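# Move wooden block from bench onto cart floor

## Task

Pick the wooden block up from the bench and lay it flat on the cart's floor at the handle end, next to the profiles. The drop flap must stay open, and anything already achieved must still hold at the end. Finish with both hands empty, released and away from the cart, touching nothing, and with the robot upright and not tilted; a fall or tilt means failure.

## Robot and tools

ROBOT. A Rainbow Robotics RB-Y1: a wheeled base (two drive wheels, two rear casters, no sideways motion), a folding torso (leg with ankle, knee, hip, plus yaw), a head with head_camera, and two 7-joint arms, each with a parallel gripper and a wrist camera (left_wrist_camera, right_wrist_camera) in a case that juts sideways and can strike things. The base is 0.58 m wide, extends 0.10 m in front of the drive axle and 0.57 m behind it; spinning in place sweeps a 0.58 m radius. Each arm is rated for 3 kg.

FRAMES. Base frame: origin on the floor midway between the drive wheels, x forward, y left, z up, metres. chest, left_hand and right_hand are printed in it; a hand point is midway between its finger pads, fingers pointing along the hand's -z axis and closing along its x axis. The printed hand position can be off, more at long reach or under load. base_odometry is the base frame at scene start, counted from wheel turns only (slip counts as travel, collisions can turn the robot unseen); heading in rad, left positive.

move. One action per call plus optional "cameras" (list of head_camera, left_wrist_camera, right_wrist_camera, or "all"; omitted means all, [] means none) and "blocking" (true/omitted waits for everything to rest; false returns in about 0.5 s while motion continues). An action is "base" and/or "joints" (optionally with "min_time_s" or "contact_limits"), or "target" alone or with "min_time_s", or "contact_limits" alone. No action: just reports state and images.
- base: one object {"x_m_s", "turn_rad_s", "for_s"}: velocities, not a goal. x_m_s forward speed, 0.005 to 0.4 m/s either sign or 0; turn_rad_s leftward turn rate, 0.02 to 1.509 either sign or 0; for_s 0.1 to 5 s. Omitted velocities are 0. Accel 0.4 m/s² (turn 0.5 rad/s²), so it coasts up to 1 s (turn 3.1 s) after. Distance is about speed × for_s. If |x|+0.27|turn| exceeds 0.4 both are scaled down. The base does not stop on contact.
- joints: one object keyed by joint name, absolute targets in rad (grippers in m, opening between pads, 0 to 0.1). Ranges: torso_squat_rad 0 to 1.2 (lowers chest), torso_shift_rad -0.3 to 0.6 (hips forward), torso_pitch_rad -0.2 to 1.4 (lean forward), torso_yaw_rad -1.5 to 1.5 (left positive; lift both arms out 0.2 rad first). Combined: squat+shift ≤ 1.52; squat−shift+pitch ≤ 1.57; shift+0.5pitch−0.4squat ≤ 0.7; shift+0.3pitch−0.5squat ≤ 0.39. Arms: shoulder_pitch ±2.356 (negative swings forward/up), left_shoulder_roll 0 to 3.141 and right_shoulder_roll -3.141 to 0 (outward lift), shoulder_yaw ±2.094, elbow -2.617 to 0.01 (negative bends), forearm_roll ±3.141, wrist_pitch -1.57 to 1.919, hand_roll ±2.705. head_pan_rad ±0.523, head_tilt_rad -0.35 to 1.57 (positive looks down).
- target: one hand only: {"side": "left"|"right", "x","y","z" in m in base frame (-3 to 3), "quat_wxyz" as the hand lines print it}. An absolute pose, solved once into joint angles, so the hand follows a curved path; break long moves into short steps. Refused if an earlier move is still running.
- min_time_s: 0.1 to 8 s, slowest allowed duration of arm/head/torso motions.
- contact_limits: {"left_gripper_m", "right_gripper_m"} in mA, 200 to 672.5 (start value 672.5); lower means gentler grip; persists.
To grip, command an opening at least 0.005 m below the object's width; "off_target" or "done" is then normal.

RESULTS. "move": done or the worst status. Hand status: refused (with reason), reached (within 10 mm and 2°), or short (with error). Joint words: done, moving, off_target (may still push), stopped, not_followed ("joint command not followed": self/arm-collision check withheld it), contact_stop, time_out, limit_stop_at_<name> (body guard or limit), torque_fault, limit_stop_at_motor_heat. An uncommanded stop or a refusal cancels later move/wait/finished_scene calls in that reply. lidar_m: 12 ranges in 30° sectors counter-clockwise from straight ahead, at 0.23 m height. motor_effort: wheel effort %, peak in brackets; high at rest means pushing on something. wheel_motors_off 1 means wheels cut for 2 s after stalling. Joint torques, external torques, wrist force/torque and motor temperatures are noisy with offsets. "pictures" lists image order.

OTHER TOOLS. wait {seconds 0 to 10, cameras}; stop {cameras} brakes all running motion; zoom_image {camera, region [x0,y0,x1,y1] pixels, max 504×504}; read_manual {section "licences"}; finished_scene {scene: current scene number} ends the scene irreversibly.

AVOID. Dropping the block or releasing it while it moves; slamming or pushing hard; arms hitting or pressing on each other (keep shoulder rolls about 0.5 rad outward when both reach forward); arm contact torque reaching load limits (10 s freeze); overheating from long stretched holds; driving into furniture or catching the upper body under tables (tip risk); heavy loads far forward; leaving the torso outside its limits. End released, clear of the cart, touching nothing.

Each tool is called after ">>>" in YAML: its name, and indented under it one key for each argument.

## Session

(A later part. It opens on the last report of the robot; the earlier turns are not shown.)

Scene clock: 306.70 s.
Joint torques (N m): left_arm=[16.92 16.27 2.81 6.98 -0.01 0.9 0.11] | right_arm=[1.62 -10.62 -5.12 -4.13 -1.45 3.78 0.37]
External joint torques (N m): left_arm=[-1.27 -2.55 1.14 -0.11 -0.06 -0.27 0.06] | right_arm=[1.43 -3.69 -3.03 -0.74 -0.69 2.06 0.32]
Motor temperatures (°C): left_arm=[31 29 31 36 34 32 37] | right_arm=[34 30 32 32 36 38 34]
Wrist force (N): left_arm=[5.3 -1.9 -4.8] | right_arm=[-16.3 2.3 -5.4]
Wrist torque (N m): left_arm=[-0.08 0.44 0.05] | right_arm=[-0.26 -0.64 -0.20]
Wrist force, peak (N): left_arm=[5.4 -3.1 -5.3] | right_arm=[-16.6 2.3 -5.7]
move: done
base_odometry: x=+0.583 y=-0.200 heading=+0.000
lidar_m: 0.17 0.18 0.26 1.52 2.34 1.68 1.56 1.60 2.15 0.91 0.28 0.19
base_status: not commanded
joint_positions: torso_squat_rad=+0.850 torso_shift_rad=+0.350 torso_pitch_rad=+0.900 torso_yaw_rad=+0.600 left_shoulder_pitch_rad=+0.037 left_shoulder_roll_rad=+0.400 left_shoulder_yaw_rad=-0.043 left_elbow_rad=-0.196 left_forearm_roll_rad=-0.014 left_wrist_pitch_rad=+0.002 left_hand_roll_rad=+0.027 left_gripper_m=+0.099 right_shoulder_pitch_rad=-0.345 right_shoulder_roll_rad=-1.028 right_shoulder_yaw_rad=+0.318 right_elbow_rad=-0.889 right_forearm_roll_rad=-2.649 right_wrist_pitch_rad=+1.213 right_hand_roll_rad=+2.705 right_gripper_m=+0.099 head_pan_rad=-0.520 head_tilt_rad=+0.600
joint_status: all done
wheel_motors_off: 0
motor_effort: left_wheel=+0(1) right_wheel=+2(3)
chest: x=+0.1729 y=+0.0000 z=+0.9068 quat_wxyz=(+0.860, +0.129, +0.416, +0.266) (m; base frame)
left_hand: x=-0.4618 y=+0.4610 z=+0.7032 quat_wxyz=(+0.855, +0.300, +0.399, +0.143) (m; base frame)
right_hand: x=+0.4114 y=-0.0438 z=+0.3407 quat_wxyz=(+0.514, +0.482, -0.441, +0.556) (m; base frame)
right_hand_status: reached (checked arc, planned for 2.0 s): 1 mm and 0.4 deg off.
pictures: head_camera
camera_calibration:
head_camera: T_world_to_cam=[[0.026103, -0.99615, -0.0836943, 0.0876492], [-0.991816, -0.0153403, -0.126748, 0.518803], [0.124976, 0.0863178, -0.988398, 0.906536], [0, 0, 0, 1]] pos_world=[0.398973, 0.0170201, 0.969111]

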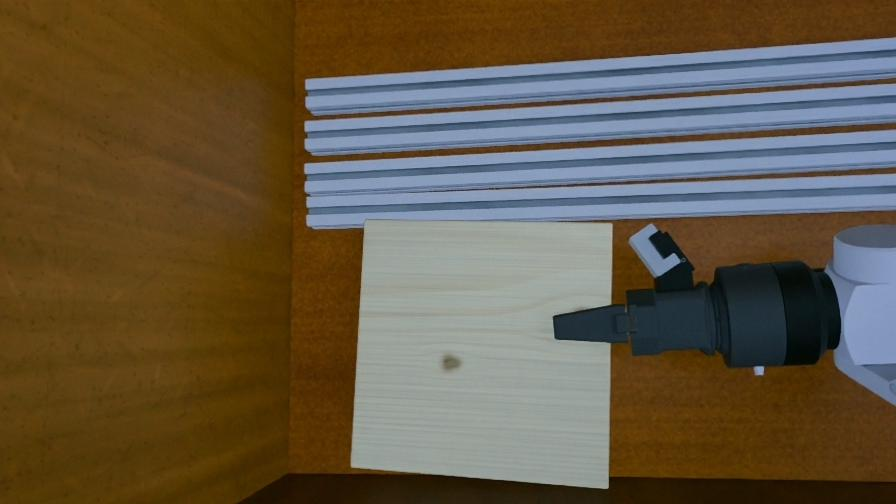

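>>> move:
  target: {"side":"right","x":0.412,"y":-0.02,"z":0.341,"quat_wxyz":[0.512,0.482,-0.444,0.555]}
  min_time_s: 2
  cameras: ["head_camera"]

>>> move:
  target: {"side":"right","x":0.412,"y":0.008,"z":0.341,"quat_wxyz":[0.512,0.482,-0.444,0.555]}
  min_time_s: 2
  cameras: ["head_camera"]

>>> move:
  target: {"side":"right","x":0.412,"y":0.003,"z":0.346,"quat_wxyz":[0.5705,0.4111,-0.3678,0.6081]}
  min_time_s: 2

Scene clock: 318.40 s.
Joint torques (N m): left_arm=[16.73 16.31 2.45 6.89 -0.08 0.89 0.01] | right_arm=[-4.52 -1.58 -0.76 -8.91 -1.54 4.05 -0.19]
External joint torques (N m): left_arm=[-1.45 -2.51 0.78 -0.21 -0.13 -0.28 -0.03] | right_arm=[-4.13 4.71 1.27 -5.04 -0.77 2.35 -0.24]
Motor temperatures (°C): left_arm=[31 29 31 36 34 32 37] | right_arm=[34 30 32 31 36 38 34]
Wrist force (N): left_arm=[4.8 -2.5 -5.1] | right_arm=[-17.2 1.4 3.3]
Wrist torque (N m): left_arm=[-0.01 0.39 0.04] | right_arm=[-0.29 -0.26 -0.15]
Wrist force, peak (N): left_arm=[5.4 -3.2 -5.6] | right_arm=[-17.7 1.4 3.8]
move: done
base_odometry: x=+0.583 y=-0.200 heading=+0.000
lidar_m: 0.18 0.18 0.26 1.53 2.33 1.68 1.55 1.60 2.15 0.93 0.28 0.20
base_status: not commanded
joint_positions: torso_squat_rad=+0.850 torso_shift_rad=+0.350 torso_pitch_rad=+0.900 torso_yaw_rad=+0.600 left_shoulder_pitch_rad=+0.037 left_shoulder_roll_rad=+0.400 left_shoulder_yaw_rad=-0.043 left_elbow_rad=-0.196 left_forearm_roll_rad=-0.014 left_wrist_pitch_rad=+0.002 left_hand_roll_rad=+0.027 left_gripper_m=+0.099 right_shoulder_pitch_rad=-0.370 right_shoulder_roll_rad=-1.003 right_shoulder_yaw_rad=+0.334 right_elbow_rad=-0.921 right_forearm_roll_rad=-2.631 right_wrist_pitch_rad=+1.158 right_hand_roll_rad=+2.690 right_gripper_m=+0.099 head_pan_rad=-0.520 head_tilt_rad=+0.600
joint_status: all done
wheel_motors_off: 0
motor_effort: left_wheel=+0(1) right_wheel=+2(3)
chest: x=+0.1729 y=+0.0000 z=+0.9068 quat_wxyz=(+0.860, +0.129, +0.416, +0.266) (m; base frame)
left_hand: x=-0.4618 y=+0.4610 z=+0.7031 quat_wxyz=(+0.855, +0.300, +0.399, +0.143) (m; base frame)
right_hand: x=+0.4120 y=-0.0211 z=+0.3403 quat_wxyz=(+0.513, +0.481, -0.443, +0.556) (m; base frame)
right_hand_status: reached (checked arc, planned for 2.0 s): 1 mm and 0.2 deg off.
pictures: head_camera
camera_calibration:
head_camera: T_world_to_cam=[[0.0260318, -0.996159, -0.0836045, 0.0875801], [-0.991817, -0.0152809, -0.126747, 0.518801], [0.124982, 0.0862199, -0.988406, 0.906542], [0, 0, 0, 1]] pos_world=[0.398975, 0.0170096, 0.969109]

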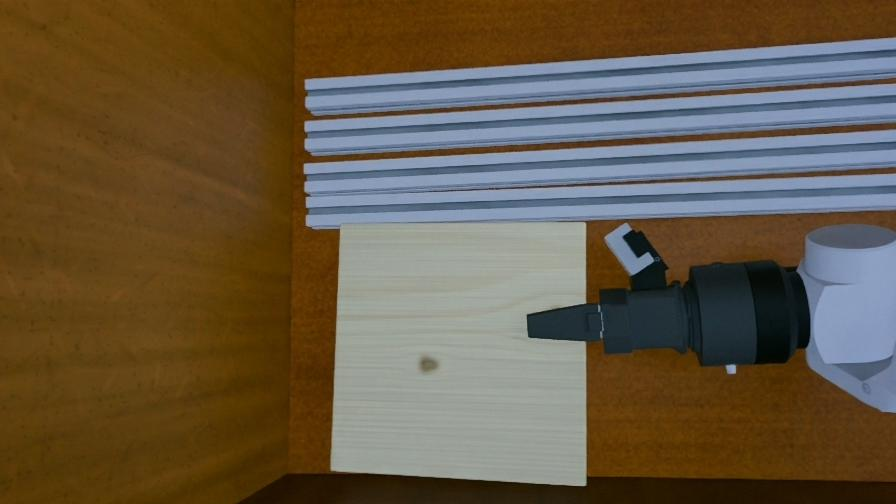

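Scene clock: 320.73 s.
Joint torques (N m): left_arm=[16.82 16.29 2.36 6.9 -0.05 0.94 -0.02] | right_arm=[-5.66 -0.08 -1.15 -9.75 -1.54 3.92 -0.18]
External joint torques (N m): left_arm=[-1.37 -2.53 0.69 -0.19 -0.1 -0.23 -0.06] | right_arm=[-4.54 5.37 0.79 -5.32 -0.74 2.23 -0.23]
Motor temperatures (°C): left_arm=[31 29 31 36 34 32 37] | right_arm=[34 30 32 31 36 38 34]
Wrist force (N): left_arm=[4.6 -2.9 -5.1] | right_arm=[-16.8 1.3 3.6]
Wrist torque (N m): left_arm=[0.03 0.40 0.01] | right_arm=[-0.30 -0.29 -0.15]
Wrist force, peak (N): left_arm=[4.9 -2.7 -5.8] | right_arm=[-17.8 1.8 3.8]
move: done
base_odometry: x=+0.583 y=-0.200 heading=+0.000
lidar_m: 0.18 0.19 0.26 1.52 2.33 1.67 1.55 1.61 2.13 0.93 0.27 0.18
base_status: not commanded
joint_positions: torso_squat_rad=+0.850 torso_shift_rad=+0.350 torso_pitch_rad=+0.900 torso_yaw_rad=+0.600 left_shoulder_pitch_rad=+0.037 left_shoulder_roll_rad=+0.400 left_shoulder_yaw_rad=-0.043 left_elbow_rad=-0.196 left_forearm_roll_rad=-0.014 left_wrist_pitch_rad=+0.002 left_hand_roll_rad=+0.027 left_gripper_m=+0.099 right_shoulder_pitch_rad=-0.405 right_shoulder_roll_rad=-0.972 right_shoulder_yaw_rad=+0.358 right_elbow_rad=-0.952 right_forearm_roll_rad=-2.607 right_wrist_pitch_rad=+1.091 right_hand_roll_rad=+2.666 right_gripper_m=+0.099 head_pan_rad=-0.520 head_tilt_rad=+0.600
joint_status: all done
wheel_motors_off: 0
motor_effort: left_wheel=+0(1) right_wheel=+3(3)
chest: x=+0.1729 y=+0.0000 z=+0.9068 quat_wxyz=(+0.860, +0.129, +0.416, +0.266) (m; base frame)
left_hand: x=-0.4618 y=+0.4610 z=+0.7031 quat_wxyz=(+0.855, +0.300, +0.399, +0.143) (m; base frame)
right_hand: x=+0.4120 y=+0.0069 z=+0.3402 quat_wxyz=(+0.513, +0.481, -0.443, +0.556) (m; base frame)
right_hand_status: reached (checked arc, planned for 2.0 s): 1 mm and 0.2 deg off.
pictures: head_camera
camera_calibration:
head_camera: T_world_to_cam=[[0.0260184, -0.996161, -0.0835874, 0.087567], [-0.991818, -0.0152698, -0.126746, 0.518801], [0.124983, 0.0862012, -0.988407, 0.906543], [0, 0, 0, 1]] pos_world=[0.398975, 0.0170076, 0.969109]

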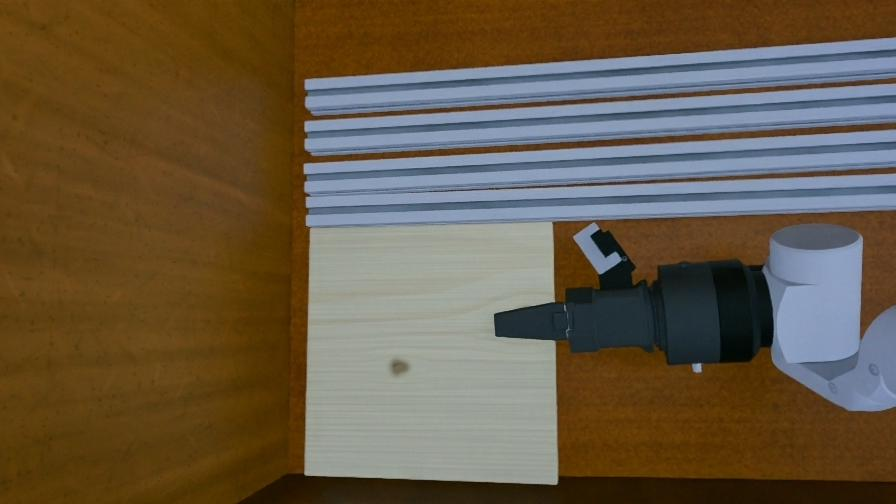

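Scene clock: 323.07 s.
Joint torques (N m): left_arm=[16.81 16.09 2.6 6.9 -0.14 0.94 0.01] | right_arm=[-0.36 -7.83 -2.69 -10.14 -1.31 2.85 -0.15]
External joint torques (N m): left_arm=[-1.38 -2.73 0.93 -0.19 -0.19 -0.23 -0.03] | right_arm=[0.19 -1.48 0.09 -4.14 -0.65 1.51 -0.19]
Motor temperatures (°C): left_arm=[31 29 31 36 34 32 37] | right_arm=[34 30 32 32 36 38 34]
Wrist force (N): left_arm=[4.7 -2.4 -4.5] | right_arm=[-13.9 2.2 -5.1]
Wrist torque (N m): left_arm=[-0.02 0.38 0.01] | right_arm=[-0.36 -0.37 -0.12]
Wrist force, peak (N): left_arm=[5.7 -2.4 -5.5] | right_arm=[83.9 16.2 4.5]
move: done
base_odometry: x=+0.583 y=-0.200 heading=+0.000
lidar_m: 0.18 0.20 0.27 1.52 2.33 1.68 1.55 1.61 2.14 0.92 0.27 0.19
base_status: not commanded
joint_positions: torso_squat_rad=+0.850 torso_shift_rad=+0.350 torso_pitch_rad=+0.900 torso_yaw_rad=+0.600 left_shoulder_pitch_rad=+0.037 left_shoulder_roll_rad=+0.400 left_shoulder_yaw_rad=-0.043 left_elbow_rad=-0.196 left_forearm_roll_rad=-0.014 left_wrist_pitch_rad=+0.002 left_hand_roll_rad=+0.027 left_gripper_m=+0.099 right_shoulder_pitch_rad=-0.210 right_shoulder_roll_rad=-1.171 right_shoulder_yaw_rad=+0.383 right_elbow_rad=-1.439 right_forearm_roll_rad=-2.535 right_wrist_pitch_rad=+0.596 right_hand_roll_rad=+2.427 right_gripper_m=+0.099 head_pan_rad=-0.520 head_tilt_rad=+0.600
joint_status: all done
wheel_motors_off: 0
motor_effort: left_wheel=+0(6) right_wheel=-1(4)
chest: x=+0.1729 y=+0.0000 z=+0.9068 quat_wxyz=(+0.860, +0.129, +0.416, +0.266) (m; base frame)
left_hand: x=-0.4618 y=+0.4610 z=+0.7031 quat_wxyz=(+0.855, +0.300, +0.399, +0.143) (m; base frame)
right_hand: x=+0.4122 y=+0.0027 z=+0.3461 quat_wxyz=(+0.570, +0.412, -0.371, +0.607) (m; base frame)
right_hand_status: reached (checked arc, planned for 2.0 s): 0 mm and 0.4 deg off.
pictures: head_camera, left_wrist_camera, right_wrist_camera
camera_calibration:
head_camera: T_world_to_cam=[[0.0260602, -0.996158, -0.0836069, 0.0875839], [-0.991814, -0.0153068, -0.12677, 0.518817], [0.125004, 0.0862262, -0.988402, 0.906541], [0, 0, 0, 1]] pos_world=[0.398966, 0.0170212, 0.969121]
left_wrist_camera: T_world_to_cam=[[0.633624, 0.508043, -0.583448, 0.46808], [0.374666, -0.861331, -0.343126, 0.840416], [-0.676865, -0.00118522, -0.736106, 0.278046], [0, 0, 0, 1]] pos_world=[-0.423262, 0.486401, 0.76614]
right_wrist_camera: T_world_to_cam=[[0.0376864, -0.358824, -0.932644, 0.306967], [-0.818701, -0.546235, 0.177075, 0.304715], [-0.572981, 0.756884, -0.314355, 0.415125], [0, 0, 0, 1]] pos_world=[0.475761, -0.0376085, 0.36283]

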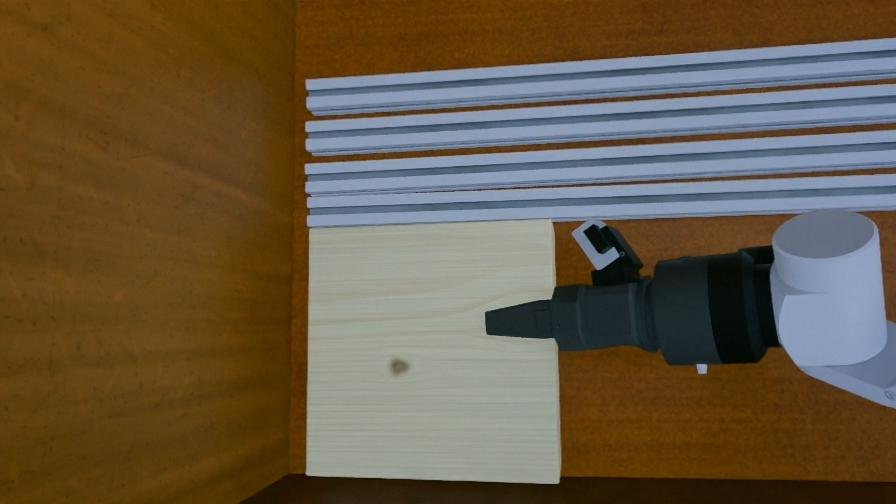

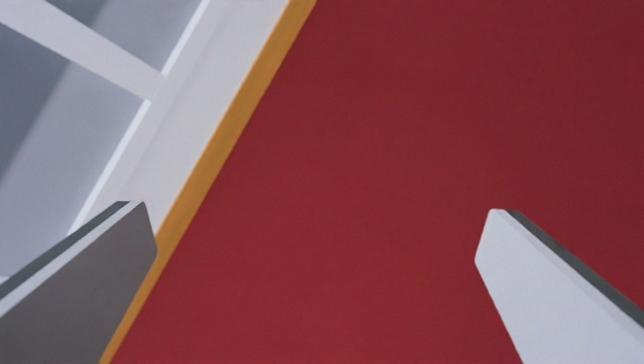

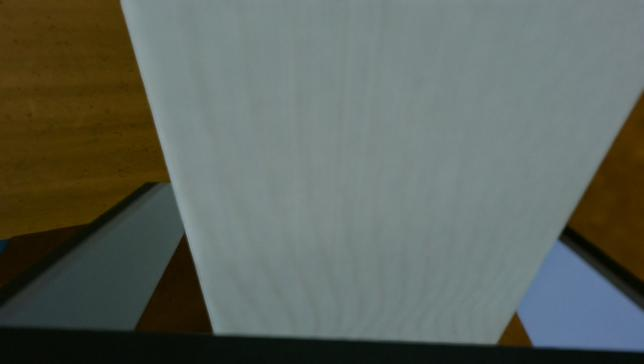

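>>> move:
  target: {"side":"right","x":0.412,"y":-0.017,"z":0.346,"quat_wxyz":[0.5705,0.4111,-0.3678,0.6081]}
  min_time_s: 2
  cameras: ["head_camera"]

Scene clock: 326.37 s.
Joint torques (N m): left_arm=[16.71 16.29 2.45 7.07 -0.06 1 -0.09] | right_arm=[-0.15 -9.02 -6.08 -8.04 -2.02 3.02 0.36]
External joint torques (N m): left_arm=[-1.47 -2.53 0.78 -0.03 -0.11 -0.17 -0.14] | right_arm=[-0.19 -2.33 -3.25 -2.38 -1.36 1.66 0.31]
Motor temperatures (°C): left_arm=[31 29 31 36 34 32 37] | right_arm=[34 30 32 32 36 38 34]
Wrist force (N): left_arm=[4.8 -2.7 -5.0] | right_arm=[-14.5 4.2 -6.3]
Wrist torque (N m): left_arm=[-0.01 0.39 0.02] | right_arm=[-0.33 -0.25 -0.23]
Wrist force, peak (N): left_arm=[5.9 -2.1 -5.6] | right_arm=[-14.5 4.2 -6.3]
move: done
base_odometry: x=+0.583 y=-0.200 heading=+0.000
lidar_m: 0.17 0.19 0.27 1.52 2.32 1.68 1.55 1.59 2.16 0.91 0.28 0.19
base_status: not commanded
joint_positions: torso_squat_rad=+0.850 torso_shift_rad=+0.350 torso_pitch_rad=+0.900 torso_yaw_rad=+0.600 left_shoulder_pitch_rad=+0.037 left_shoulder_roll_rad=+0.400 left_shoulder_yaw_rad=-0.043 left_elbow_rad=-0.196 left_forearm_roll_rad=-0.014 left_wrist_pitch_rad=+0.002 left_hand_roll_rad=+0.027 left_gripper_m=+0.099 right_shoulder_pitch_rad=-0.157 right_shoulder_roll_rad=-1.194 right_shoulder_yaw_rad=+0.343 right_elbow_rad=-1.436 right_forearm_roll_rad=-2.564 right_wrist_pitch_rad=+0.630 right_hand_roll_rad=+2.455 right_gripper_m=+0.099 head_pan_rad=-0.520 head_tilt_rad=+0.600
joint_status: all done
wheel_motors_off: 0
motor_effort: left_wheel=+1(2) right_wheel=-1(2)
chest: x=+0.1729 y=+0.0000 z=+0.9068 quat_wxyz=(+0.860, +0.129, +0.416, +0.266) (m; base frame)
left_hand: x=-0.4618 y=+0.4610 z=+0.7031 quat_wxyz=(+0.855, +0.300, +0.399, +0.143) (m; base frame)
right_hand: x=+0.4115 y=-0.0171 z=+0.3456 quat_wxyz=(+0.571, +0.411, -0.367, +0.608) (m; base frame)
right_hand_status: reached (checked arc, planned for 2.0 s): 1 mm and 0.1 deg off.
pictures: head_camera
camera_calibration:
head_camera: T_world_to_cam=[[0.0260581, -0.996158, -0.0836077, 0.0875842], [-0.991817, -0.0153067, -0.126747, 0.518801], [0.12498, 0.0862263, -0.988405, 0.906542], [0, 0, 0, 1]] pos_world=[0.398973, 0.0170211, 0.96911]

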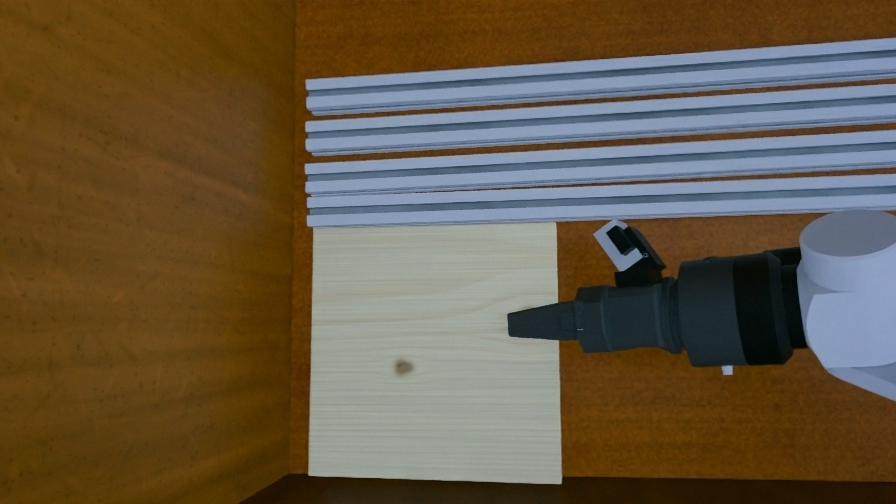

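It slips now. Continue.

>>> move:
  target: {"side":"right","x":0.412,"y":-0.035,"z":0.346,"quat_wxyz":[0.5705,0.4111,-0.3678,0.6081]}
  min_time_s: 1.5
  cameras: ["head_camera"]

>>> move:
  target: {"side":"right","x":0.412,"y":-0.053,"z":0.346,"quat_wxyz":[0.5705,0.4111,-0.3678,0.6081]}
  min_time_s: 1.5
  cameras: ["head_camera"]

>>> move:
  target: {"side":"right","x":0.412,"y":-0.085,"z":0.346,"quat_wxyz":[0.5705,0.4111,-0.3678,0.6081]}
  min_time_s: 2
  cameras: ["head_camera"]

Scene clock: 329.77 s.
Joint torques (N m): left_arm=[16.75 16.26 2.61 7 -0.03 0.94 0.11] | right_arm=[2.09 -8.91 -4.75 -4.87 -1.22 1.7 0.22]
External joint torques (N m): left_arm=[-1.44 -2.56 0.94 -0.09 -0.09 -0.23 0.07] | right_arm=[1.58 -1.97 -1.87 0.48 -0.55 0.3 0.18]
Motor temperatures (°C): left_arm=[31 29 31 36 34 32 37] | right_arm=[34 30 32 31 36 38 34]
Wrist force (N): left_arm=[4.1 -2.9 -5.5] | right_arm=[-4.9 3.0 0.1]
Wrist torque (N m): left_arm=[0.01 0.32 0.08] | right_arm=[-0.42 -0.15 -0.11]
Wrist force, peak (N): left_arm=[5.2 -2.8 -6.0] | right_arm=[-15.0 3.8 -6.7]
move: done
base_odometry: x=+0.583 y=-0.200 heading=+0.000
lidar_m: 0.18 0.18 0.26 1.52 2.32 1.67 1.55 1.60 2.16 0.93 0.27 0.20
base_status: not commanded
joint_positions: torso_squat_rad=+0.850 torso_shift_rad=+0.350 torso_pitch_rad=+0.900 torso_yaw_rad=+0.600 left_shoulder_pitch_rad=+0.037 left_shoulder_roll_rad=+0.400 left_shoulder_yaw_rad=-0.043 left_elbow_rad=-0.196 left_forearm_roll_rad=-0.014 left_wrist_pitch_rad=+0.002 left_hand_roll_rad=+0.027 left_gripper_m=+0.099 right_shoulder_pitch_rad=-0.115 right_shoulder_roll_rad=-1.208 right_shoulder_yaw_rad=+0.306 right_elbow_rad=-1.423 right_forearm_roll_rad=-2.591 right_wrist_pitch_rad=+0.671 right_hand_roll_rad=+2.486 right_gripper_m=+0.099 head_pan_rad=-0.520 head_tilt_rad=+0.600
joint_status: all done
wheel_motors_off: 0
motor_effort: left_wheel=+0(1) right_wheel=+1(3)
chest: x=+0.1728 y=+0.0000 z=+0.9068 quat_wxyz=(+0.860, +0.129, +0.416, +0.266) (m; base frame)
left_hand: x=-0.4618 y=+0.4610 z=+0.7031 quat_wxyz=(+0.855, +0.300, +0.399, +0.143) (m; base frame)
right_hand: x=+0.4121 y=-0.0338 z=+0.3459 quat_wxyz=(+0.571, +0.411, -0.367, +0.609) (m; base frame)
right_hand_status: reached (checked arc, planned for 1.5 s): 1 mm and 0.1 deg off.
pictures: head_camera
camera_calibration:
head_camera: T_world_to_cam=[[0.0260601, -0.996158, -0.0836035, 0.0875821], [-0.991812, -0.0153056, -0.126789, 0.51882], [0.125022, 0.086223, -0.9884, 0.906547], [0, 0, 0, 1]] pos_world=[0.398951, 0.0170212, 0.969134]

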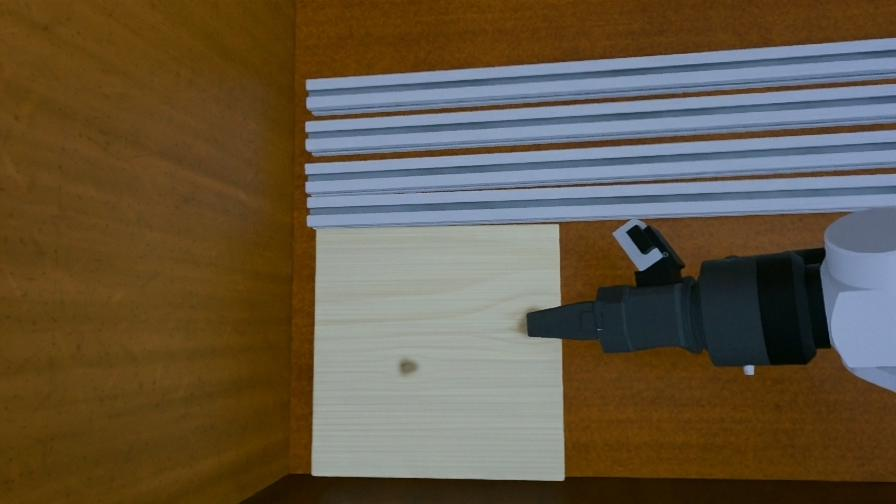

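Scene clock: 331.60 s.
Joint torques (N m): left_arm=[16.57 16.31 2.53 7.05 -0.05 0.93 0.05] | right_arm=[2.47 -8.82 -4.67 -4.47 -1.08 1.65 0.29]
External joint torques (N m): left_arm=[-1.62 -2.51 0.86 -0.04 -0.1 -0.24 0.01] | right_arm=[1.44 -1.7 -1.77 0.51 -0.41 0.22 0.24]
Motor temperatures (°C): left_arm=[31 29 31 36 34 32 37] | right_arm=[34 30 32 31 36 38 34]
Wrist force (N): left_arm=[5.2 -2.1 -4.5] | right_arm=[-4.9 3.0 -0.4]
Wrist torque (N m): left_arm=[-0.08 0.45 0.03] | right_arm=[-0.40 -0.14 -0.11]
Wrist force, peak (N): left_arm=[5.1 -3.1 -5.4] | right_arm=[-5.7 2.8 0.4]
move: done
base_odometry: x=+0.583 y=-0.200 heading=+0.000
lidar_m: 0.17 0.19 0.26 1.52 2.32 1.67 1.55 1.62 2.14 0.92 0.27 0.19
base_status: not commanded
joint_positions: torso_squat_rad=+0.850 torso_shift_rad=+0.350 torso_pitch_rad=+0.900 torso_yaw_rad=+0.600 left_shoulder_pitch_rad=+0.037 left_shoulder_roll_rad=+0.400 left_shoulder_yaw_rad=-0.043 left_elbow_rad=-0.196 left_forearm_roll_rad=-0.014 left_wrist_pitch_rad=+0.002 left_hand_roll_rad=+0.027 left_gripper_m=+0.099 right_shoulder_pitch_rad=-0.073 right_shoulder_roll_rad=-1.220 right_shoulder_yaw_rad=+0.269 right_elbow_rad=-1.403 right_forearm_roll_rad=-2.619 right_wrist_pitch_rad=+0.715 right_hand_roll_rad=+2.518 right_gripper_m=+0.099 head_pan_rad=-0.520 head_tilt_rad=+0.600
joint_status: all done
wheel_motors_off: 0
motor_effort: left_wheel=+0(1) right_wheel=+0(2)
chest: x=+0.1728 y=+0.0000 z=+0.9068 quat_wxyz=(+0.860, +0.129, +0.416, +0.266) (m; base frame)
left_hand: x=-0.4618 y=+0.4610 z=+0.7031 quat_wxyz=(+0.855, +0.300, +0.399, +0.143) (m; base frame)
right_hand: x=+0.4122 y=-0.0518 z=+0.3459 quat_wxyz=(+0.571, +0.411, -0.367, +0.609) (m; base frame)
right_hand_status: reached (checked arc, planned for 1.5 s): 1 mm and 0.1 deg off.
pictures: head_camera
camera_calibration:
head_camera: T_world_to_cam=[[0.02606, -0.996158, -0.0836034, 0.0875819], [-0.991812, -0.0153054, -0.126789, 0.51882], [0.125022, 0.0862229, -0.9884, 0.906547], [0, 0, 0, 1]] pos_world=[0.398951, 0.0170211, 0.969134]

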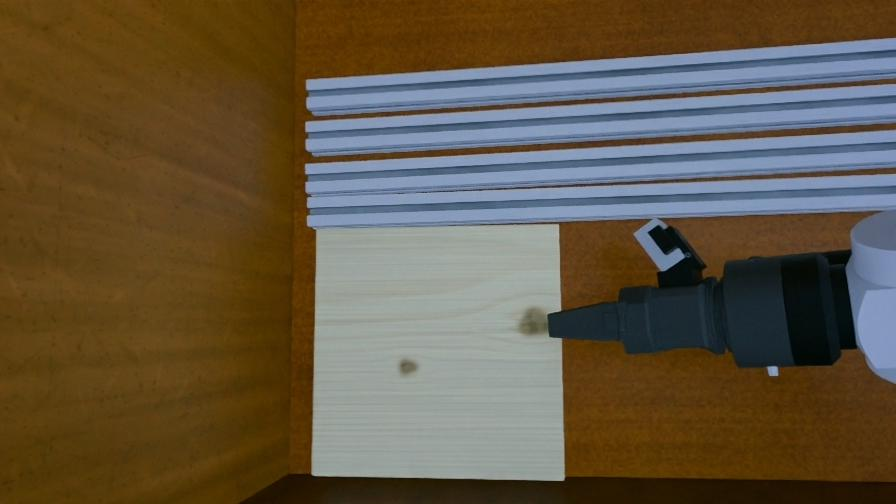

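Scene clock: 333.93 s.
Joint torques (N m): left_arm=[16.6 16.03 2.34 7.06 -0.05 0.9 0.08] | right_arm=[3.54 -9.36 -4.7 -3.52 -1.13 1.85 0.36]
External joint torques (N m): left_arm=[-1.59 -2.79 0.67 -0.03 -0.1 -0.27 0.04] | right_arm=[1.62 -1.98 -1.77 0.73 -0.46 0.36 0.31]
Motor temperatures (°C): left_arm=[31 29 31 36 34 32 37] | right_arm=[34 30 32 31 36 37 34]
Wrist force (N): left_arm=[5.0 -2.0 -5.6] | right_arm=[-5.4 2.5 0.2]
Wrist torque (N m): left_arm=[-0.10 0.43 0.05] | right_arm=[-0.35 -0.19 -0.10]
Wrist force, peak (N): left_arm=[5.4 -3.3 -5.6] | right_arm=[-5.4 3.2 0.3]
move: done
base_odometry: x=+0.583 y=-0.200 heading=+0.000
lidar_m: 0.17 0.18 0.27 1.52 2.33 1.66 1.55 1.61 2.15 0.93 0.27 0.19
base_status: not commanded
joint_positions: torso_squat_rad=+0.850 torso_shift_rad=+0.350 torso_pitch_rad=+0.900 torso_yaw_rad=+0.600 left_shoulder_pitch_rad=+0.037 left_shoulder_roll_rad=+0.400 left_shoulder_yaw_rad=-0.043 left_elbow_rad=-0.196 left_forearm_roll_rad=-0.014 left_wrist_pitch_rad=+0.002 left_hand_roll_rad=+0.027 left_gripper_m=+0.099 right_shoulder_pitch_rad=-0.003 right_shoulder_roll_rad=-1.239 right_shoulder_yaw_rad=+0.209 right_elbow_rad=-1.353 right_forearm_roll_rad=-2.669 right_wrist_pitch_rad=+0.806 right_hand_roll_rad=+2.577 right_gripper_m=+0.099 head_pan_rad=-0.520 head_tilt_rad=+0.600
joint_status: all done
wheel_motors_off: 0
motor_effort: left_wheel=+0(1) right_wheel=+1(2)
chest: x=+0.1728 y=+0.0000 z=+0.9068 quat_wxyz=(+0.860, +0.129, +0.416, +0.266) (m; base frame)
left_hand: x=-0.4618 y=+0.4610 z=+0.7031 quat_wxyz=(+0.855, +0.300, +0.399, +0.143) (m; base frame)
right_hand: x=+0.4119 y=-0.0847 z=+0.3460 quat_wxyz=(+0.571, +0.411, -0.368, +0.608) (m; base frame)
right_hand_status: reached (checked arc, planned for 2.0 s): 0 mm and 0.0 deg off.
pictures: head_camera
camera_calibration:
head_camera: T_world_to_cam=[[0.02606, -0.996158, -0.0836034, 0.087582], [-0.991812, -0.0153054, -0.126789, 0.51882], [0.125022, 0.0862229, -0.9884, 0.906547], [0, 0, 0, 1]] pos_world=[0.398951, 0.0170211, 0.969134]

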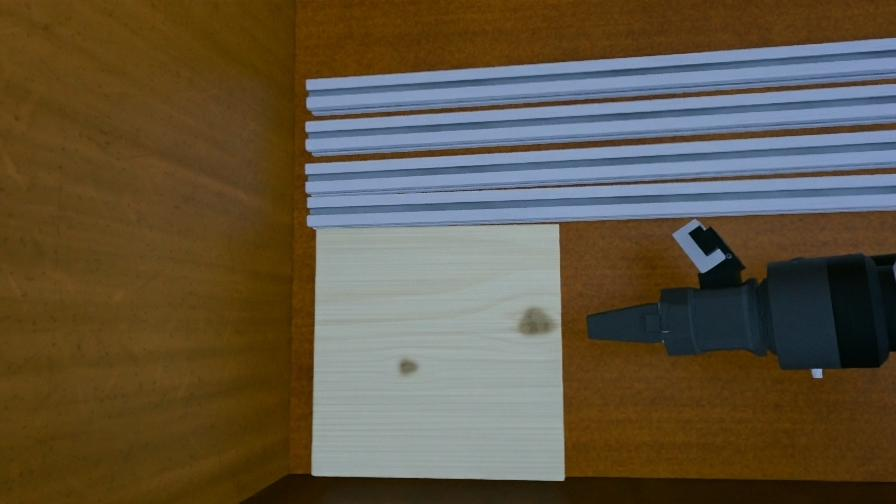

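>>> move:
  target: {"side":"right","x":0.42,"y":-0.13,"z":0.44,"quat_wxyz":[0.5705,0.4111,-0.3678,0.6081]}
  min_time_s: 2
  cameras: ["head_camera"]

>>> move:
  target: {"side":"right","x":0.43,"y":-0.14,"z":0.57,"quat_wxyz":[0.5705,0.4111,-0.3678,0.6081]}
  min_time_s: 2
  cameras: ["head_camera"]

>>> move:
  target: {"side":"right","x":0.43,"y":-0.14,"z":0.72,"quat_wxyz":[0.5705,0.4111,-0.3678,0.6081]}
  min_time_s: 2
  cameras: ["head_camera"]

>>> move:
  target: {"side":"right","x":0.43,"y":-0.14,"z":0.86,"quat_wxyz":[0.5705,0.4111,-0.3678,0.6081]}
  min_time_s: 2
  cameras: ["head_camera"]

Scene clock: 338.37 s.
Joint torques (N m): left_arm=[17.08 16.23 2.69 7.01 -0.03 0.91 0.02] | right_arm=[4.86 -2.4 -4.69 -4.7 -0.84 1.55 0.13]
External joint torques (N m): left_arm=[-1.11 -2.59 1.02 -0.08 -0.08 -0.26 -0.02] | right_arm=[1.86 -0.4 -1.17 -0.62 -0.26 -0.01 0.08]
Motor temperatures (°C): left_arm=[31 29 31 36 34 32 37] | right_arm=[34 30 32 31 36 37 34]
Wrist force (N): left_arm=[4.4 -2.8 -5.0] | right_arm=[-5.3 3.0 0.1]
Wrist torque (N m): left_arm=[0.02 0.34 0.03] | right_arm=[-0.43 -0.22 -0.14]
Wrist force, peak (N): left_arm=[5.2 -2.9 -5.8] | right_arm=[-6.0 3.1 0.0]
move: done
base_odometry: x=+0.583 y=-0.200 heading=+0.000
lidar_m: 0.18 0.19 0.25 1.52 2.33 1.68 1.55 1.61 2.14 0.92 0.27 0.19
base_status: not commanded
joint_positions: torso_squat_rad=+0.850 torso_shift_rad=+0.350 torso_pitch_rad=+0.900 torso_yaw_rad=+0.600 left_shoulder_pitch_rad=+0.037 left_shoulder_roll_rad=+0.400 left_shoulder_yaw_rad=-0.043 left_elbow_rad=-0.196 left_forearm_roll_rad=-0.014 left_wrist_pitch_rad=+0.002 left_hand_roll_rad=+0.027 left_gripper_m=+0.099 right_shoulder_pitch_rad=+0.652 right_shoulder_roll_rad=-1.432 right_shoulder_yaw_rad=-0.276 right_elbow_rad=-1.747 right_forearm_roll_rad=-2.914 right_wrist_pitch_rad=+0.756 right_hand_roll_rad=+2.645 right_gripper_m=+0.099 head_pan_rad=-0.520 head_tilt_rad=+0.600
joint_status: all done
wheel_motors_off: 0
motor_effort: left_wheel=+0(1) right_wheel=+1(2)
chest: x=+0.1728 y=+0.0000 z=+0.9068 quat_wxyz=(+0.860, +0.129, +0.416, +0.266) (m; base frame)
left_hand: x=-0.4618 y=+0.4610 z=+0.7031 quat_wxyz=(+0.855, +0.300, +0.399, +0.143) (m; base frame)
right_hand: x=+0.4204 y=-0.1303 z=+0.4401 quat_wxyz=(+0.568, +0.415, -0.370, +0.607) (m; base frame)
right_hand_status: reached (checked arc, planned for 2.0 s): 0 mm and 0.6 deg off.
pictures: head_camera
camera_calibration:
head_camera: T_world_to_cam=[[0.0260608, -0.996158, -0.0836032, 0.0875819], [-0.991812, -0.0153062, -0.126789, 0.51882], [0.125022, 0.0862228, -0.9884, 0.906547], [0, 0, 0, 1]] pos_world=[0.398951, 0.0170215, 0.969134]

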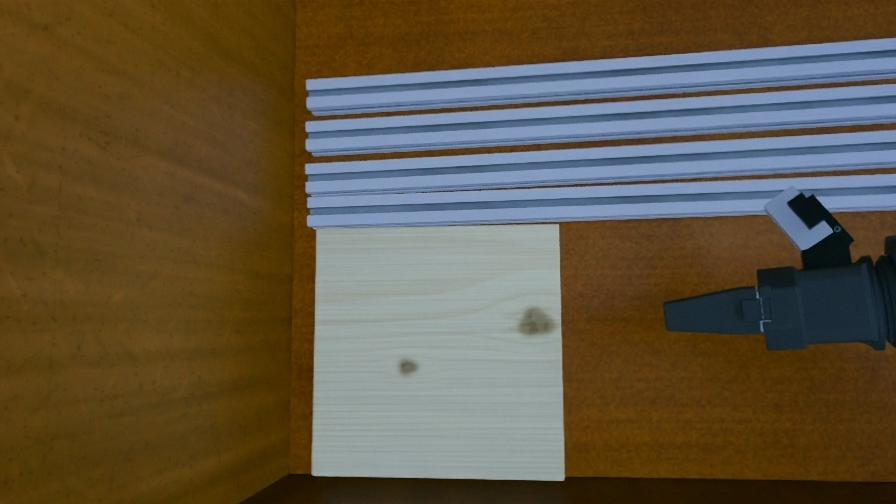

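Scene clock: 340.70 s.
Joint torques (N m): left_arm=[17.02 16.6 2.73 7.1 -0.06 0.98 0] | right_arm=[5.48 8.55 -6.06 -4.67 -0.81 1.34 -0.15]
External joint torques (N m): left_arm=[-1.16 -2.22 1.06 0.01 -0.11 -0.19 -0.04] | right_arm=[1.13 2.71 -1.26 -0.65 0.05 0.1 -0.2]
Motor temperatures (°C): left_arm=[31 29 31 36 34 32 37] | right_arm=[34 30 32 31 36 37 34]
Wrist force (N): left_arm=[4.9 -3.1 -4.6] | right_arm=[-5.2 2.5 0.3]
Wrist torque (N m): left_arm=[0.04 0.39 0.05] | right_arm=[-0.34 -0.18 -0.11]
Wrist force, peak (N): left_arm=[5.2 -3.0 -5.7] | right_arm=[-6.3 2.5 0.3]
move: done
base_odometry: x=+0.583 y=-0.200 heading=+0.000
lidar_m: 0.16 0.19 0.25 1.52 2.33 1.67 1.55 1.59 2.13 0.92 0.27 0.19
base_status: not commanded
joint_positions: torso_squat_rad=+0.850 torso_shift_rad=+0.350 torso_pitch_rad=+0.900 torso_yaw_rad=+0.600 left_shoulder_pitch_rad=+0.037 left_shoulder_roll_rad=+0.400 left_shoulder_yaw_rad=-0.043 left_elbow_rad=-0.196 left_forearm_roll_rad=-0.014 left_wrist_pitch_rad=+0.002 left_hand_roll_rad=+0.027 left_gripper_m=+0.099 right_shoulder_pitch_rad=+1.229 right_shoulder_roll_rad=-1.190 right_shoulder_yaw_rad=-0.990 right_elbow_rad=-2.203 right_forearm_roll_rad=-2.789 right_wrist_pitch_rad=+0.762 right_hand_roll_rad=+2.341 right_gripper_m=+0.099 head_pan_rad=-0.520 head_tilt_rad=+0.600
joint_status: all done
wheel_motors_off: 0
motor_effort: left_wheel=+1(1) right_wheel=+0(2)
chest: x=+0.1728 y=+0.0000 z=+0.9068 quat_wxyz=(+0.860, +0.129, +0.416, +0.266) (m; base frame)
left_hand: x=-0.4618 y=+0.4610 z=+0.7031 quat_wxyz=(+0.855, +0.300, +0.399, +0.143) (m; base frame)
right_hand: x=+0.4301 y=-0.1398 z=+0.5701 quat_wxyz=(+0.568, +0.413, -0.372, +0.607) (m; base frame)
right_hand_status: reached (checked arc, planned for 2.0 s): 0 mm and 0.6 deg off.
pictures: head_camera
camera_calibration:
head_camera: T_world_to_cam=[[0.0260604, -0.996158, -0.0836028, 0.0875816], [-0.991812, -0.0153059, -0.126789, 0.51882], [0.125022, 0.0862224, -0.9884, 0.906547], [0, 0, 0, 1]] pos_world=[0.398951, 0.0170215, 0.969134]

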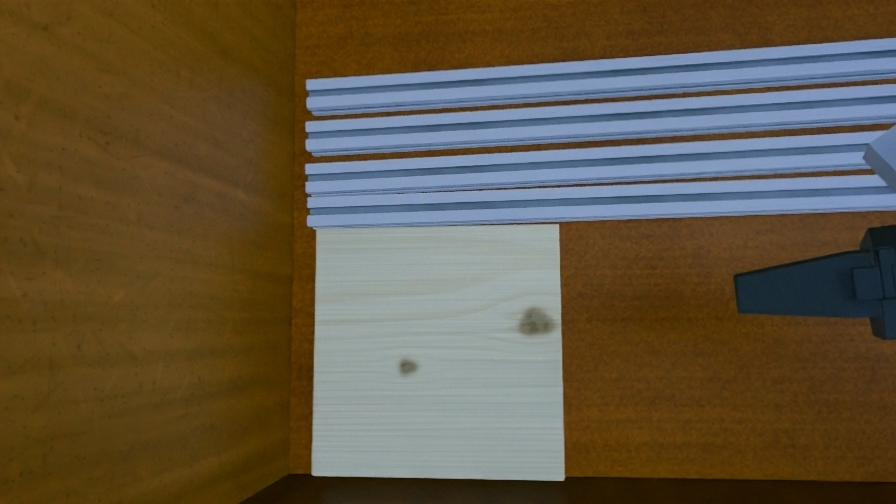

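Scene clock: 343.03 s.
Joint torques (N m): left_arm=[16.68 16.29 2.45 7.05 0 0.77 -0.04] | right_arm=[7.28 9.68 -7.13 -1.34 -1.59 0.84 -0.06]
External joint torques (N m): left_arm=[-1.5 -2.53 0.78 -0.04 -0.05 -0.4 -0.09] | right_arm=[1.51 2.92 -1.47 -0.24 -0.32 0.13 -0.11]
Motor temperatures (°C): left_arm=[31 29 31 36 34 32 37] | right_arm=[34 30 32 31 36 37 34]
Wrist force (N): left_arm=[5.4 -2.1 -5.0] | right_arm=[-5.3 2.6 -0.1]
Wrist torque (N m): left_arm=[-0.10 0.51 0.08] | right_arm=[-0.35 -0.21 -0.09]
Wrist force, peak (N): left_arm=[5.0 -3.1 -5.5] | right_arm=[-5.6 2.8 0.8]
move: done
base_odometry: x=+0.583 y=-0.200 heading=+0.000
lidar_m: 0.17 0.19 0.25 1.52 2.35 1.68 1.55 1.60 2.15 0.91 0.27 0.19
base_status: not commanded
joint_positions: torso_squat_rad=+0.850 torso_shift_rad=+0.350 torso_pitch_rad=+0.900 torso_yaw_rad=+0.600 left_shoulder_pitch_rad=+0.037 left_shoulder_roll_rad=+0.400 left_shoulder_yaw_rad=-0.043 left_elbow_rad=-0.196 left_forearm_roll_rad=-0.014 left_wrist_pitch_rad=+0.002 left_hand_roll_rad=+0.027 left_gripper_m=+0.099 right_shoulder_pitch_rad=+1.392 right_shoulder_roll_rad=-0.772 right_shoulder_yaw_rad=-1.562 right_elbow_rad=-2.521 right_forearm_roll_rad=-2.887 right_wrist_pitch_rad=+0.979 right_hand_roll_rad=+1.983 right_gripper_m=+0.099 head_pan_rad=-0.520 head_tilt_rad=+0.600
joint_status: all done
wheel_motors_off: 0
motor_effort: left_wheel=+0(1) right_wheel=-1(2)
chest: x=+0.1728 y=+0.0000 z=+0.9068 quat_wxyz=(+0.860, +0.129, +0.416, +0.266) (m; base frame)
left_hand: x=-0.4618 y=+0.4610 z=+0.7031 quat_wxyz=(+0.855, +0.300, +0.399, +0.143) (m; base frame)
right_hand: x=+0.4299 y=-0.1391 z=+0.7195 quat_wxyz=(+0.570, +0.411, -0.368, +0.608) (m; base frame)
right_hand_status: reached (checked arc, planned for 2.0 s): 1 mm and 0.1 deg off.
pictures: head_camera
camera_calibration:
head_camera: T_world_to_cam=[[0.0260604, -0.996158, -0.0836026, 0.0875815], [-0.991812, -0.0153059, -0.126789, 0.518821], [0.125023, 0.0862223, -0.9884, 0.906547], [0, 0, 0, 1]] pos_world=[0.398951, 0.0170215, 0.969134]

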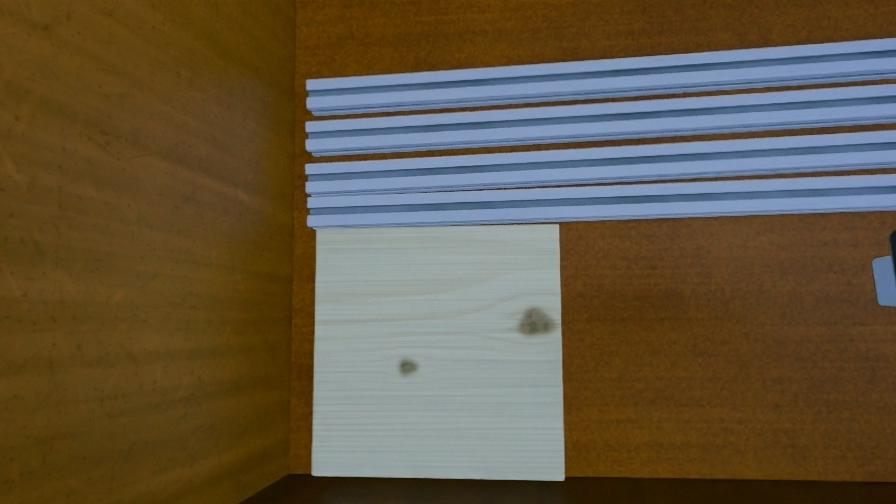

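Scene clock: 345.37 s.
Joint torques (N m): left_arm=[16.72 15.98 3.02 6.98 -0.06 0.95 0.03] | right_arm=[5.99 6.81 -7.89 3.74 -1.9 0.02 -0.06]
External joint torques (N m): left_arm=[-1.46 -2.84 1.35 -0.11 -0.12 -0.21 -0.01] | right_arm=[-1.18 2.64 -1.49 1.04 -0.24 0.19 -0.11]
Motor temperatures (°C): left_arm=[31 29 31 36 34 32 37] | right_arm=[34 30 32 31 36 37 34]
Wrist force (N): left_arm=[4.4 -3.1 -4.8] | right_arm=[-5.4 2.4 1.0]
Wrist torque (N m): left_arm=[0.05 0.33 0.05] | right_arm=[-0.35 -0.21 -0.13]
Wrist force, peak (N): left_arm=[5.4 -2.3 -5.7] | right_arm=[-5.8 3.2 -0.1]
move: short
base_odometry: x=+0.583 y=-0.200 heading=+0.000
lidar_m: 0.17 0.19 0.26 1.51 2.33 1.65 1.56 1.61 2.15 0.94 0.28 0.19
base_status: not commanded
joint_positions: torso_squat_rad=+0.850 torso_shift_rad=+0.350 torso_pitch_rad=+0.900 torso_yaw_rad=+0.600 left_shoulder_pitch_rad=+0.037 left_shoulder_roll_rad=+0.400 left_shoulder_yaw_rad=-0.043 left_elbow_rad=-0.196 left_forearm_roll_rad=-0.014 left_wrist_pitch_rad=+0.002 left_hand_roll_rad=+0.027 left_gripper_m=+0.099 right_shoulder_pitch_rad=+1.130 right_shoulder_roll_rad=-0.657 right_shoulder_yaw_rad=-2.094 right_elbow_rad=-2.475 right_forearm_roll_rad=-3.141 right_wrist_pitch_rad=+1.281 right_hand_roll_rad=+1.471 right_gripper_m=+0.099 head_pan_rad=-0.520 head_tilt_rad=+0.600
joint_status: all done
wheel_motors_off: 0
motor_effort: left_wheel=+1(1) right_wheel=-1(2)
chest: x=+0.1728 y=+0.0000 z=+0.9068 quat_wxyz=(+0.860, +0.129, +0.416, +0.266) (m; base frame)
left_hand: x=-0.4618 y=+0.4610 z=+0.7031 quat_wxyz=(+0.855, +0.300, +0.399, +0.143) (m; base frame)
right_hand: x=+0.4299 y=-0.1402 z=+0.8591 quat_wxyz=(+0.552, +0.440, -0.399, +0.585) (m; base frame)
right_hand_status: short (checked arc, as near as the solve gets, planned for 2.0 s): 1 mm and 5.9 deg off. The place is met; only the turn is off.
pictures: head_camera
camera_calibration:
head_camera: T_world_to_cam=[[0.0260608, -0.996158, -0.0836027, 0.0875816], [-0.991812, -0.0153063, -0.126789, 0.51882], [0.125023, 0.0862224, -0.9884, 0.906547], [0, 0, 0, 1]] pos_world=[0.398951, 0.0170217, 0.969134]

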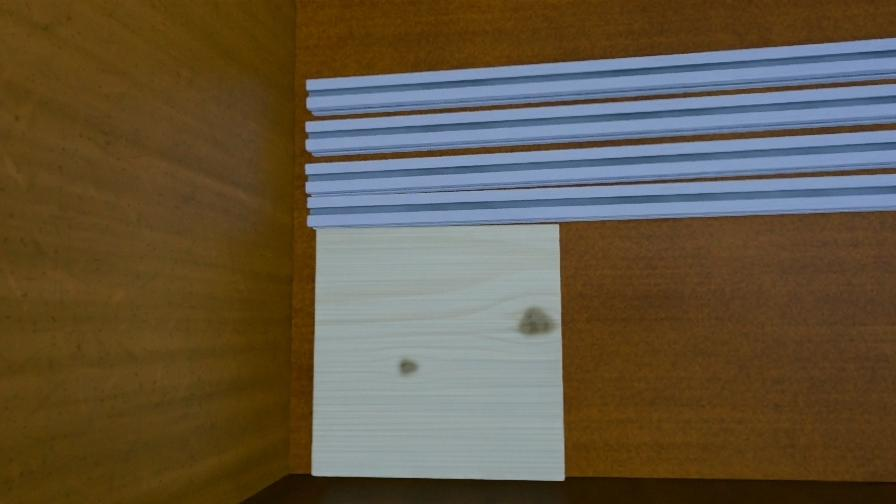

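>>> move:
  joints: {"torso_pitch_rad":0.5,"torso_shift_rad":0.15,"torso_squat_rad":0.7}
  min_time_s: 2.5
  cameras: ["head_camera"]

>>> move:
  base: {"x_m_s":-0.15,"for_s":4}
  joints: {"head_pan_rad":0,"head_tilt_rad":0.6}
  cameras: ["head_camera"]

Scene clock: 349.17 s.
Joint torques (N m): left_arm=[9.61 14.64 2.14 3.85 -0.07 0.43 -0.03] | right_arm=[7.64 2.09 -6.78 4.51 -1.95 -0.91 -0.16]
External joint torques (N m): left_arm=[-0.87 -2.51 0.62 -0.34 -0.12 -0.11 -0.06] | right_arm=[-1.08 2.78 -1.16 0.59 -0.51 0 -0.21]
Motor temperatures (°C): left_arm=[31 29 31 36 34 32 37] | right_arm=[34 30 32 31 36 37 34]
Wrist force (N): left_arm=[2.7 -2.4 -6.3] | right_arm=[-5.0 5.2 0.5]
Wrist torque (N m): left_arm=[-0.05 0.28 0.08] | right_arm=[-0.55 -0.19 -0.19]
Wrist force, peak (N): left_arm=[5.4 -2.7 -6.0] | right_arm=[-5.2 5.4 0.8]
move: done
base_odometry: x=+0.583 y=-0.200 heading=+0.000
lidar_m: 0.17 0.19 0.26 1.53 2.34 1.66 1.56 1.62 2.15 0.92 0.28 0.20
base_status: not commanded
joint_positions: torso_squat_rad=+0.700 torso_shift_rad=+0.150 torso_pitch_rad=+0.500 torso_yaw_rad=+0.600 left_shoulder_pitch_rad=+0.037 left_shoulder_roll_rad=+0.400 left_shoulder_yaw_rad=-0.043 left_elbow_rad=-0.196 left_forearm_roll_rad=-0.014 left_wrist_pitch_rad=+0.002 left_hand_roll_rad=+0.027 left_gripper_m=+0.099 right_shoulder_pitch_rad=+1.130 right_shoulder_roll_rad=-0.657 right_shoulder_yaw_rad=-2.094 right_elbow_rad=-2.475 right_forearm_roll_rad=-3.141 right_wrist_pitch_rad=+1.281 right_hand_roll_rad=+1.471 right_gripper_m=+0.099 head_pan_rad=-0.520 head_tilt_rad=+0.600
joint_status: all done
wheel_motors_off: 0
motor_effort: left_wheel=+1(1) right_wheel=+0(3)
chest: x=+0.0003 y=+0.0000 z=+1.0814 quat_wxyz=(+0.926, +0.073, +0.236, +0.286) (m; base frame)
left_hand: x=-0.5048 y=+0.4610 z=+0.6466 quat_wxyz=(+0.917, +0.266, +0.221, +0.200) (m; base frame)
right_hand: x=+0.2557 y=-0.1402 z=+1.1377 quat_wxyz=(+0.462, +0.315, -0.501, +0.661) (m; base frame)
pictures: head_camera
camera_calibration:
head_camera: T_world_to_cam=[[0.0566007, -0.996157, -0.0668408, 0.088554], [-0.864079, -0.0153373, -0.503123, 0.776809], [0.500164, 0.0862328, -0.861626, 0.963495], [0, 0, 0, 1]] pos_world=[0.184307, 0.017043, 1.22692]

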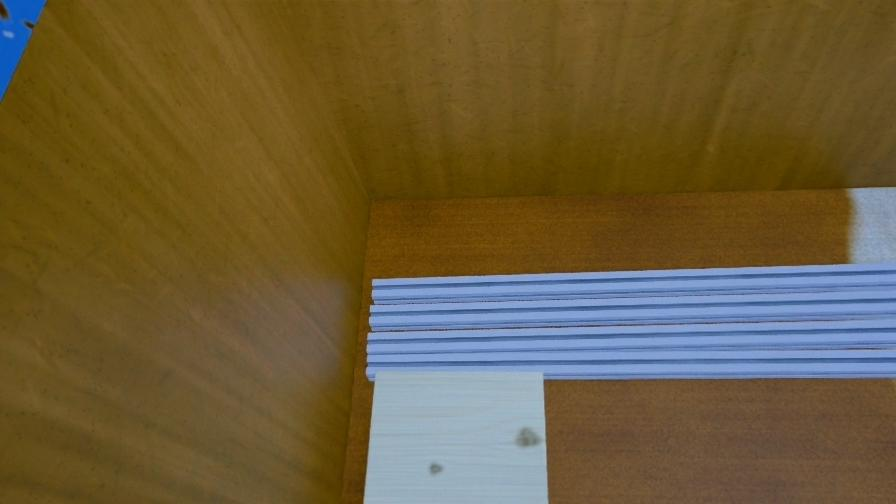

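Scene clock: 353.97 s.
Joint torques (N m): left_arm=[9.01 14.58 2.22 4 0.03 0.36 -0.08] | right_arm=[7.42 1.13 -7.01 4.58 -1.7 -0.75 -0.21]
External joint torques (N m): left_arm=[-1.46 -2.57 0.7 -0.19 -0.02 -0.19 -0.11] | right_arm=[-1.3 1.82 -1.39 0.65 -0.26 0.16 -0.25]
Motor temperatures (°C): left_arm=[31 29 31 36 34 32 37] | right_arm=[34 30 32 31 36 37 34]
Wrist force (N): left_arm=[3.6 -1.6 -6.7] | right_arm=[-5.1 4.5 0.5]
Wrist torque (N m): left_arm=[-0.13 0.40 0.05] | right_arm=[-0.45 -0.21 -0.15]
Wrist force, peak (N): left_arm=[3.3 -1.3 -7.6] | right_arm=[-5.5 5.3 0.7]
move: done
base_odometry: x=-0.017 y=-0.200 heading=+0.001
lidar_m: 0.77 0.81 1.76 4.32 1.45 1.04 0.95 0.98 1.33 3.37 1.17 0.83
base_status: done (sent for 4 of 4 s)
joint_positions: torso_squat_rad=+0.700 torso_shift_rad=+0.150 torso_pitch_rad=+0.500 torso_yaw_rad=+0.600 left_shoulder_pitch_rad=+0.037 left_shoulder_roll_rad=+0.400 left_shoulder_yaw_rad=-0.043 left_elbow_rad=-0.196 left_forearm_roll_rad=-0.014 left_wrist_pitch_rad=+0.002 left_hand_roll_rad=+0.027 left_gripper_m=+0.099 right_shoulder_pitch_rad=+1.130 right_shoulder_roll_rad=-0.657 right_shoulder_yaw_rad=-2.094 right_elbow_rad=-2.475 right_forearm_roll_rad=-3.141 right_wrist_pitch_rad=+1.281 right_hand_roll_rad=+1.471 right_gripper_m=+0.099 head_pan_rad=+0.000 head_tilt_rad=+0.600
joint_status: all done
wheel_motors_off: 0
motor_effort: left_wheel=+10(33) right_wheel=-11(25)
chest: x=+0.0003 y=+0.0001 z=+1.0814 quat_wxyz=(+0.926, +0.073, +0.236, +0.286) (m; base frame)
left_hand: x=-0.5049 y=+0.4610 z=+0.6466 quat_wxyz=(+0.917, +0.266, +0.221, +0.200) (m; base frame)
right_hand: x=+0.2557 y=-0.1402 z=+1.1377 quat_wxyz=(+0.462, +0.315, -0.501, +0.661) (m; base frame)
pictures: head_camera
camera_calibration:
head_camera: T_world_to_cam=[[0.481461, -0.82392, -0.298917, 0.32845], [-0.797398, -0.270204, -0.53958, 0.818006], [0.363802, 0.498142, -0.787085, 0.880633], [0, 0, 0, 1]] pos_world=[0.173764, 0.0529639, 1.23269]

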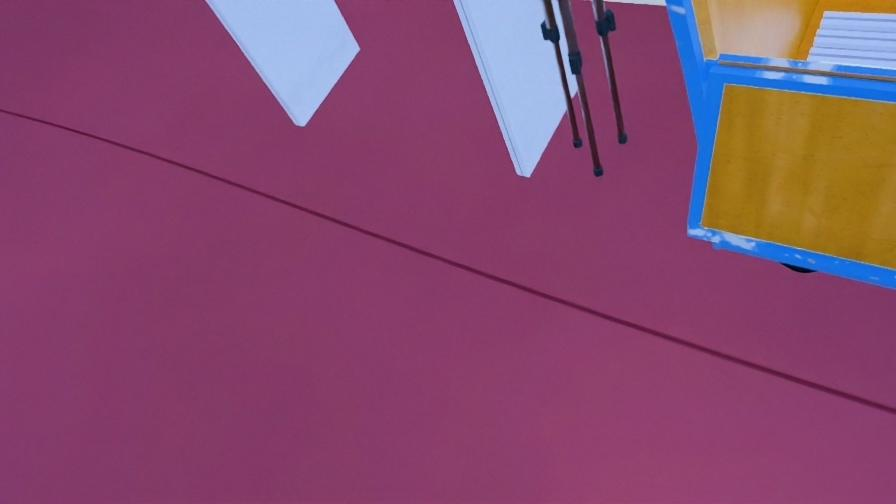

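>>> move:
  joints: {"torso_yaw_rad":0.0,"torso_pitch_rad":0.3,"torso_shift_rad":0.05,"head_tilt_rad":0.5}
  min_time_s: 2
  cameras: ["head_camera"]

Scene clock: 357.13 s.
Joint torques (N m): left_arm=[6.57 8.92 1.99 2.75 -0.06 0 0.06] | right_arm=[7.16 -2.59 -5.23 6.27 -1.3 -1.3 -0.13]
External joint torques (N m): left_arm=[-0.75 -1.89 1.04 -0.16 -0.09 -0.25 0.05] | right_arm=[-1.33 1.26 -0.94 0.67 -0.25 -0.04 -0.16]
Motor temperatures (°C): left_arm=[31 29 31 36 34 32 37] | right_arm=[34 30 32 31 36 37 34]
Wrist force (N): left_arm=[2.2 -0.7 -7.5] | right_arm=[-4.0 5.3 -0.9]
Wrist torque (N m): left_arm=[-0.13 0.30 0.06] | right_arm=[-0.44 -0.13 -0.10]
Wrist force, peak (N): left_arm=[3.1 -3.2 -7.4] | right_arm=[-5.4 5.8 0.5]
move: done
base_odometry: x=-0.017 y=-0.200 heading=+0.001
lidar_m: 0.78 0.81 1.74 4.32 1.46 1.03 0.95 0.97 1.33 3.36 1.18 0.82
base_status: not commanded
joint_positions: torso_squat_rad=+0.700 torso_shift_rad=+0.050 torso_pitch_rad=+0.300 torso_yaw_rad=+0.000 left_shoulder_pitch_rad=+0.037 left_shoulder_roll_rad=+0.400 left_shoulder_yaw_rad=-0.043 left_elbow_rad=-0.196 left_forearm_roll_rad=-0.014 left_wrist_pitch_rad=+0.002 left_hand_roll_rad=+0.027 left_gripper_m=+0.099 right_shoulder_pitch_rad=+1.130 right_shoulder_roll_rad=-0.657 right_shoulder_yaw_rad=-2.094 right_elbow_rad=-2.475 right_forearm_roll_rad=-3.141 right_wrist_pitch_rad=+1.281 right_hand_roll_rad=+1.471 right_gripper_m=+0.099 head_pan_rad=+0.000 head_tilt_rad=+0.500
joint_status: all done
wheel_motors_off: 0
motor_effort: left_wheel=+11(12) right_wheel=-11(14)
chest: x=-0.1098 y=+0.0001 z=+1.1108 quat_wxyz=(+0.989, +0.000, +0.149, +0.000) (m; base frame)
left_hand: x=-0.2306 y=+0.5131 z=+0.4952 quat_wxyz=(+0.978, +0.188, +0.073, -0.060) (m; base frame)
right_hand: x=+0.0207 y=-0.2270 z=+1.2503 quat_wxyz=(+0.608, +0.047, -0.530, +0.590) (m; base frame)
pictures: head_camera
camera_calibration:
head_camera: T_world_to_cam=[[-0.00449171, -0.999502, -0.0312391, 0.0394337], [-0.676411, 0.0260452, -0.736063, 0.985101], [0.73651, 0.0178243, -0.676191, 0.842951], [0, 0, 0, 1]] pos_world=[0.0456685, -0.00126812, 1.29632]

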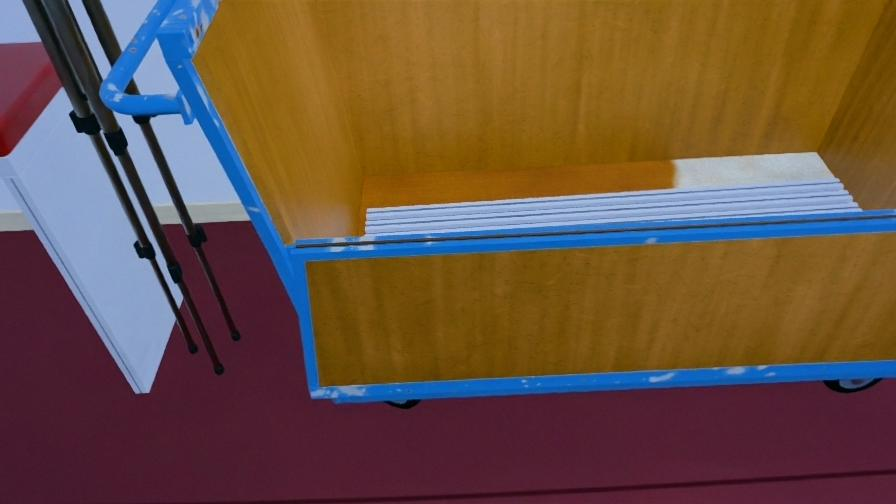

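>>> finished_scene:
  scene: 2
  done: true

The scene is finished: the task was done.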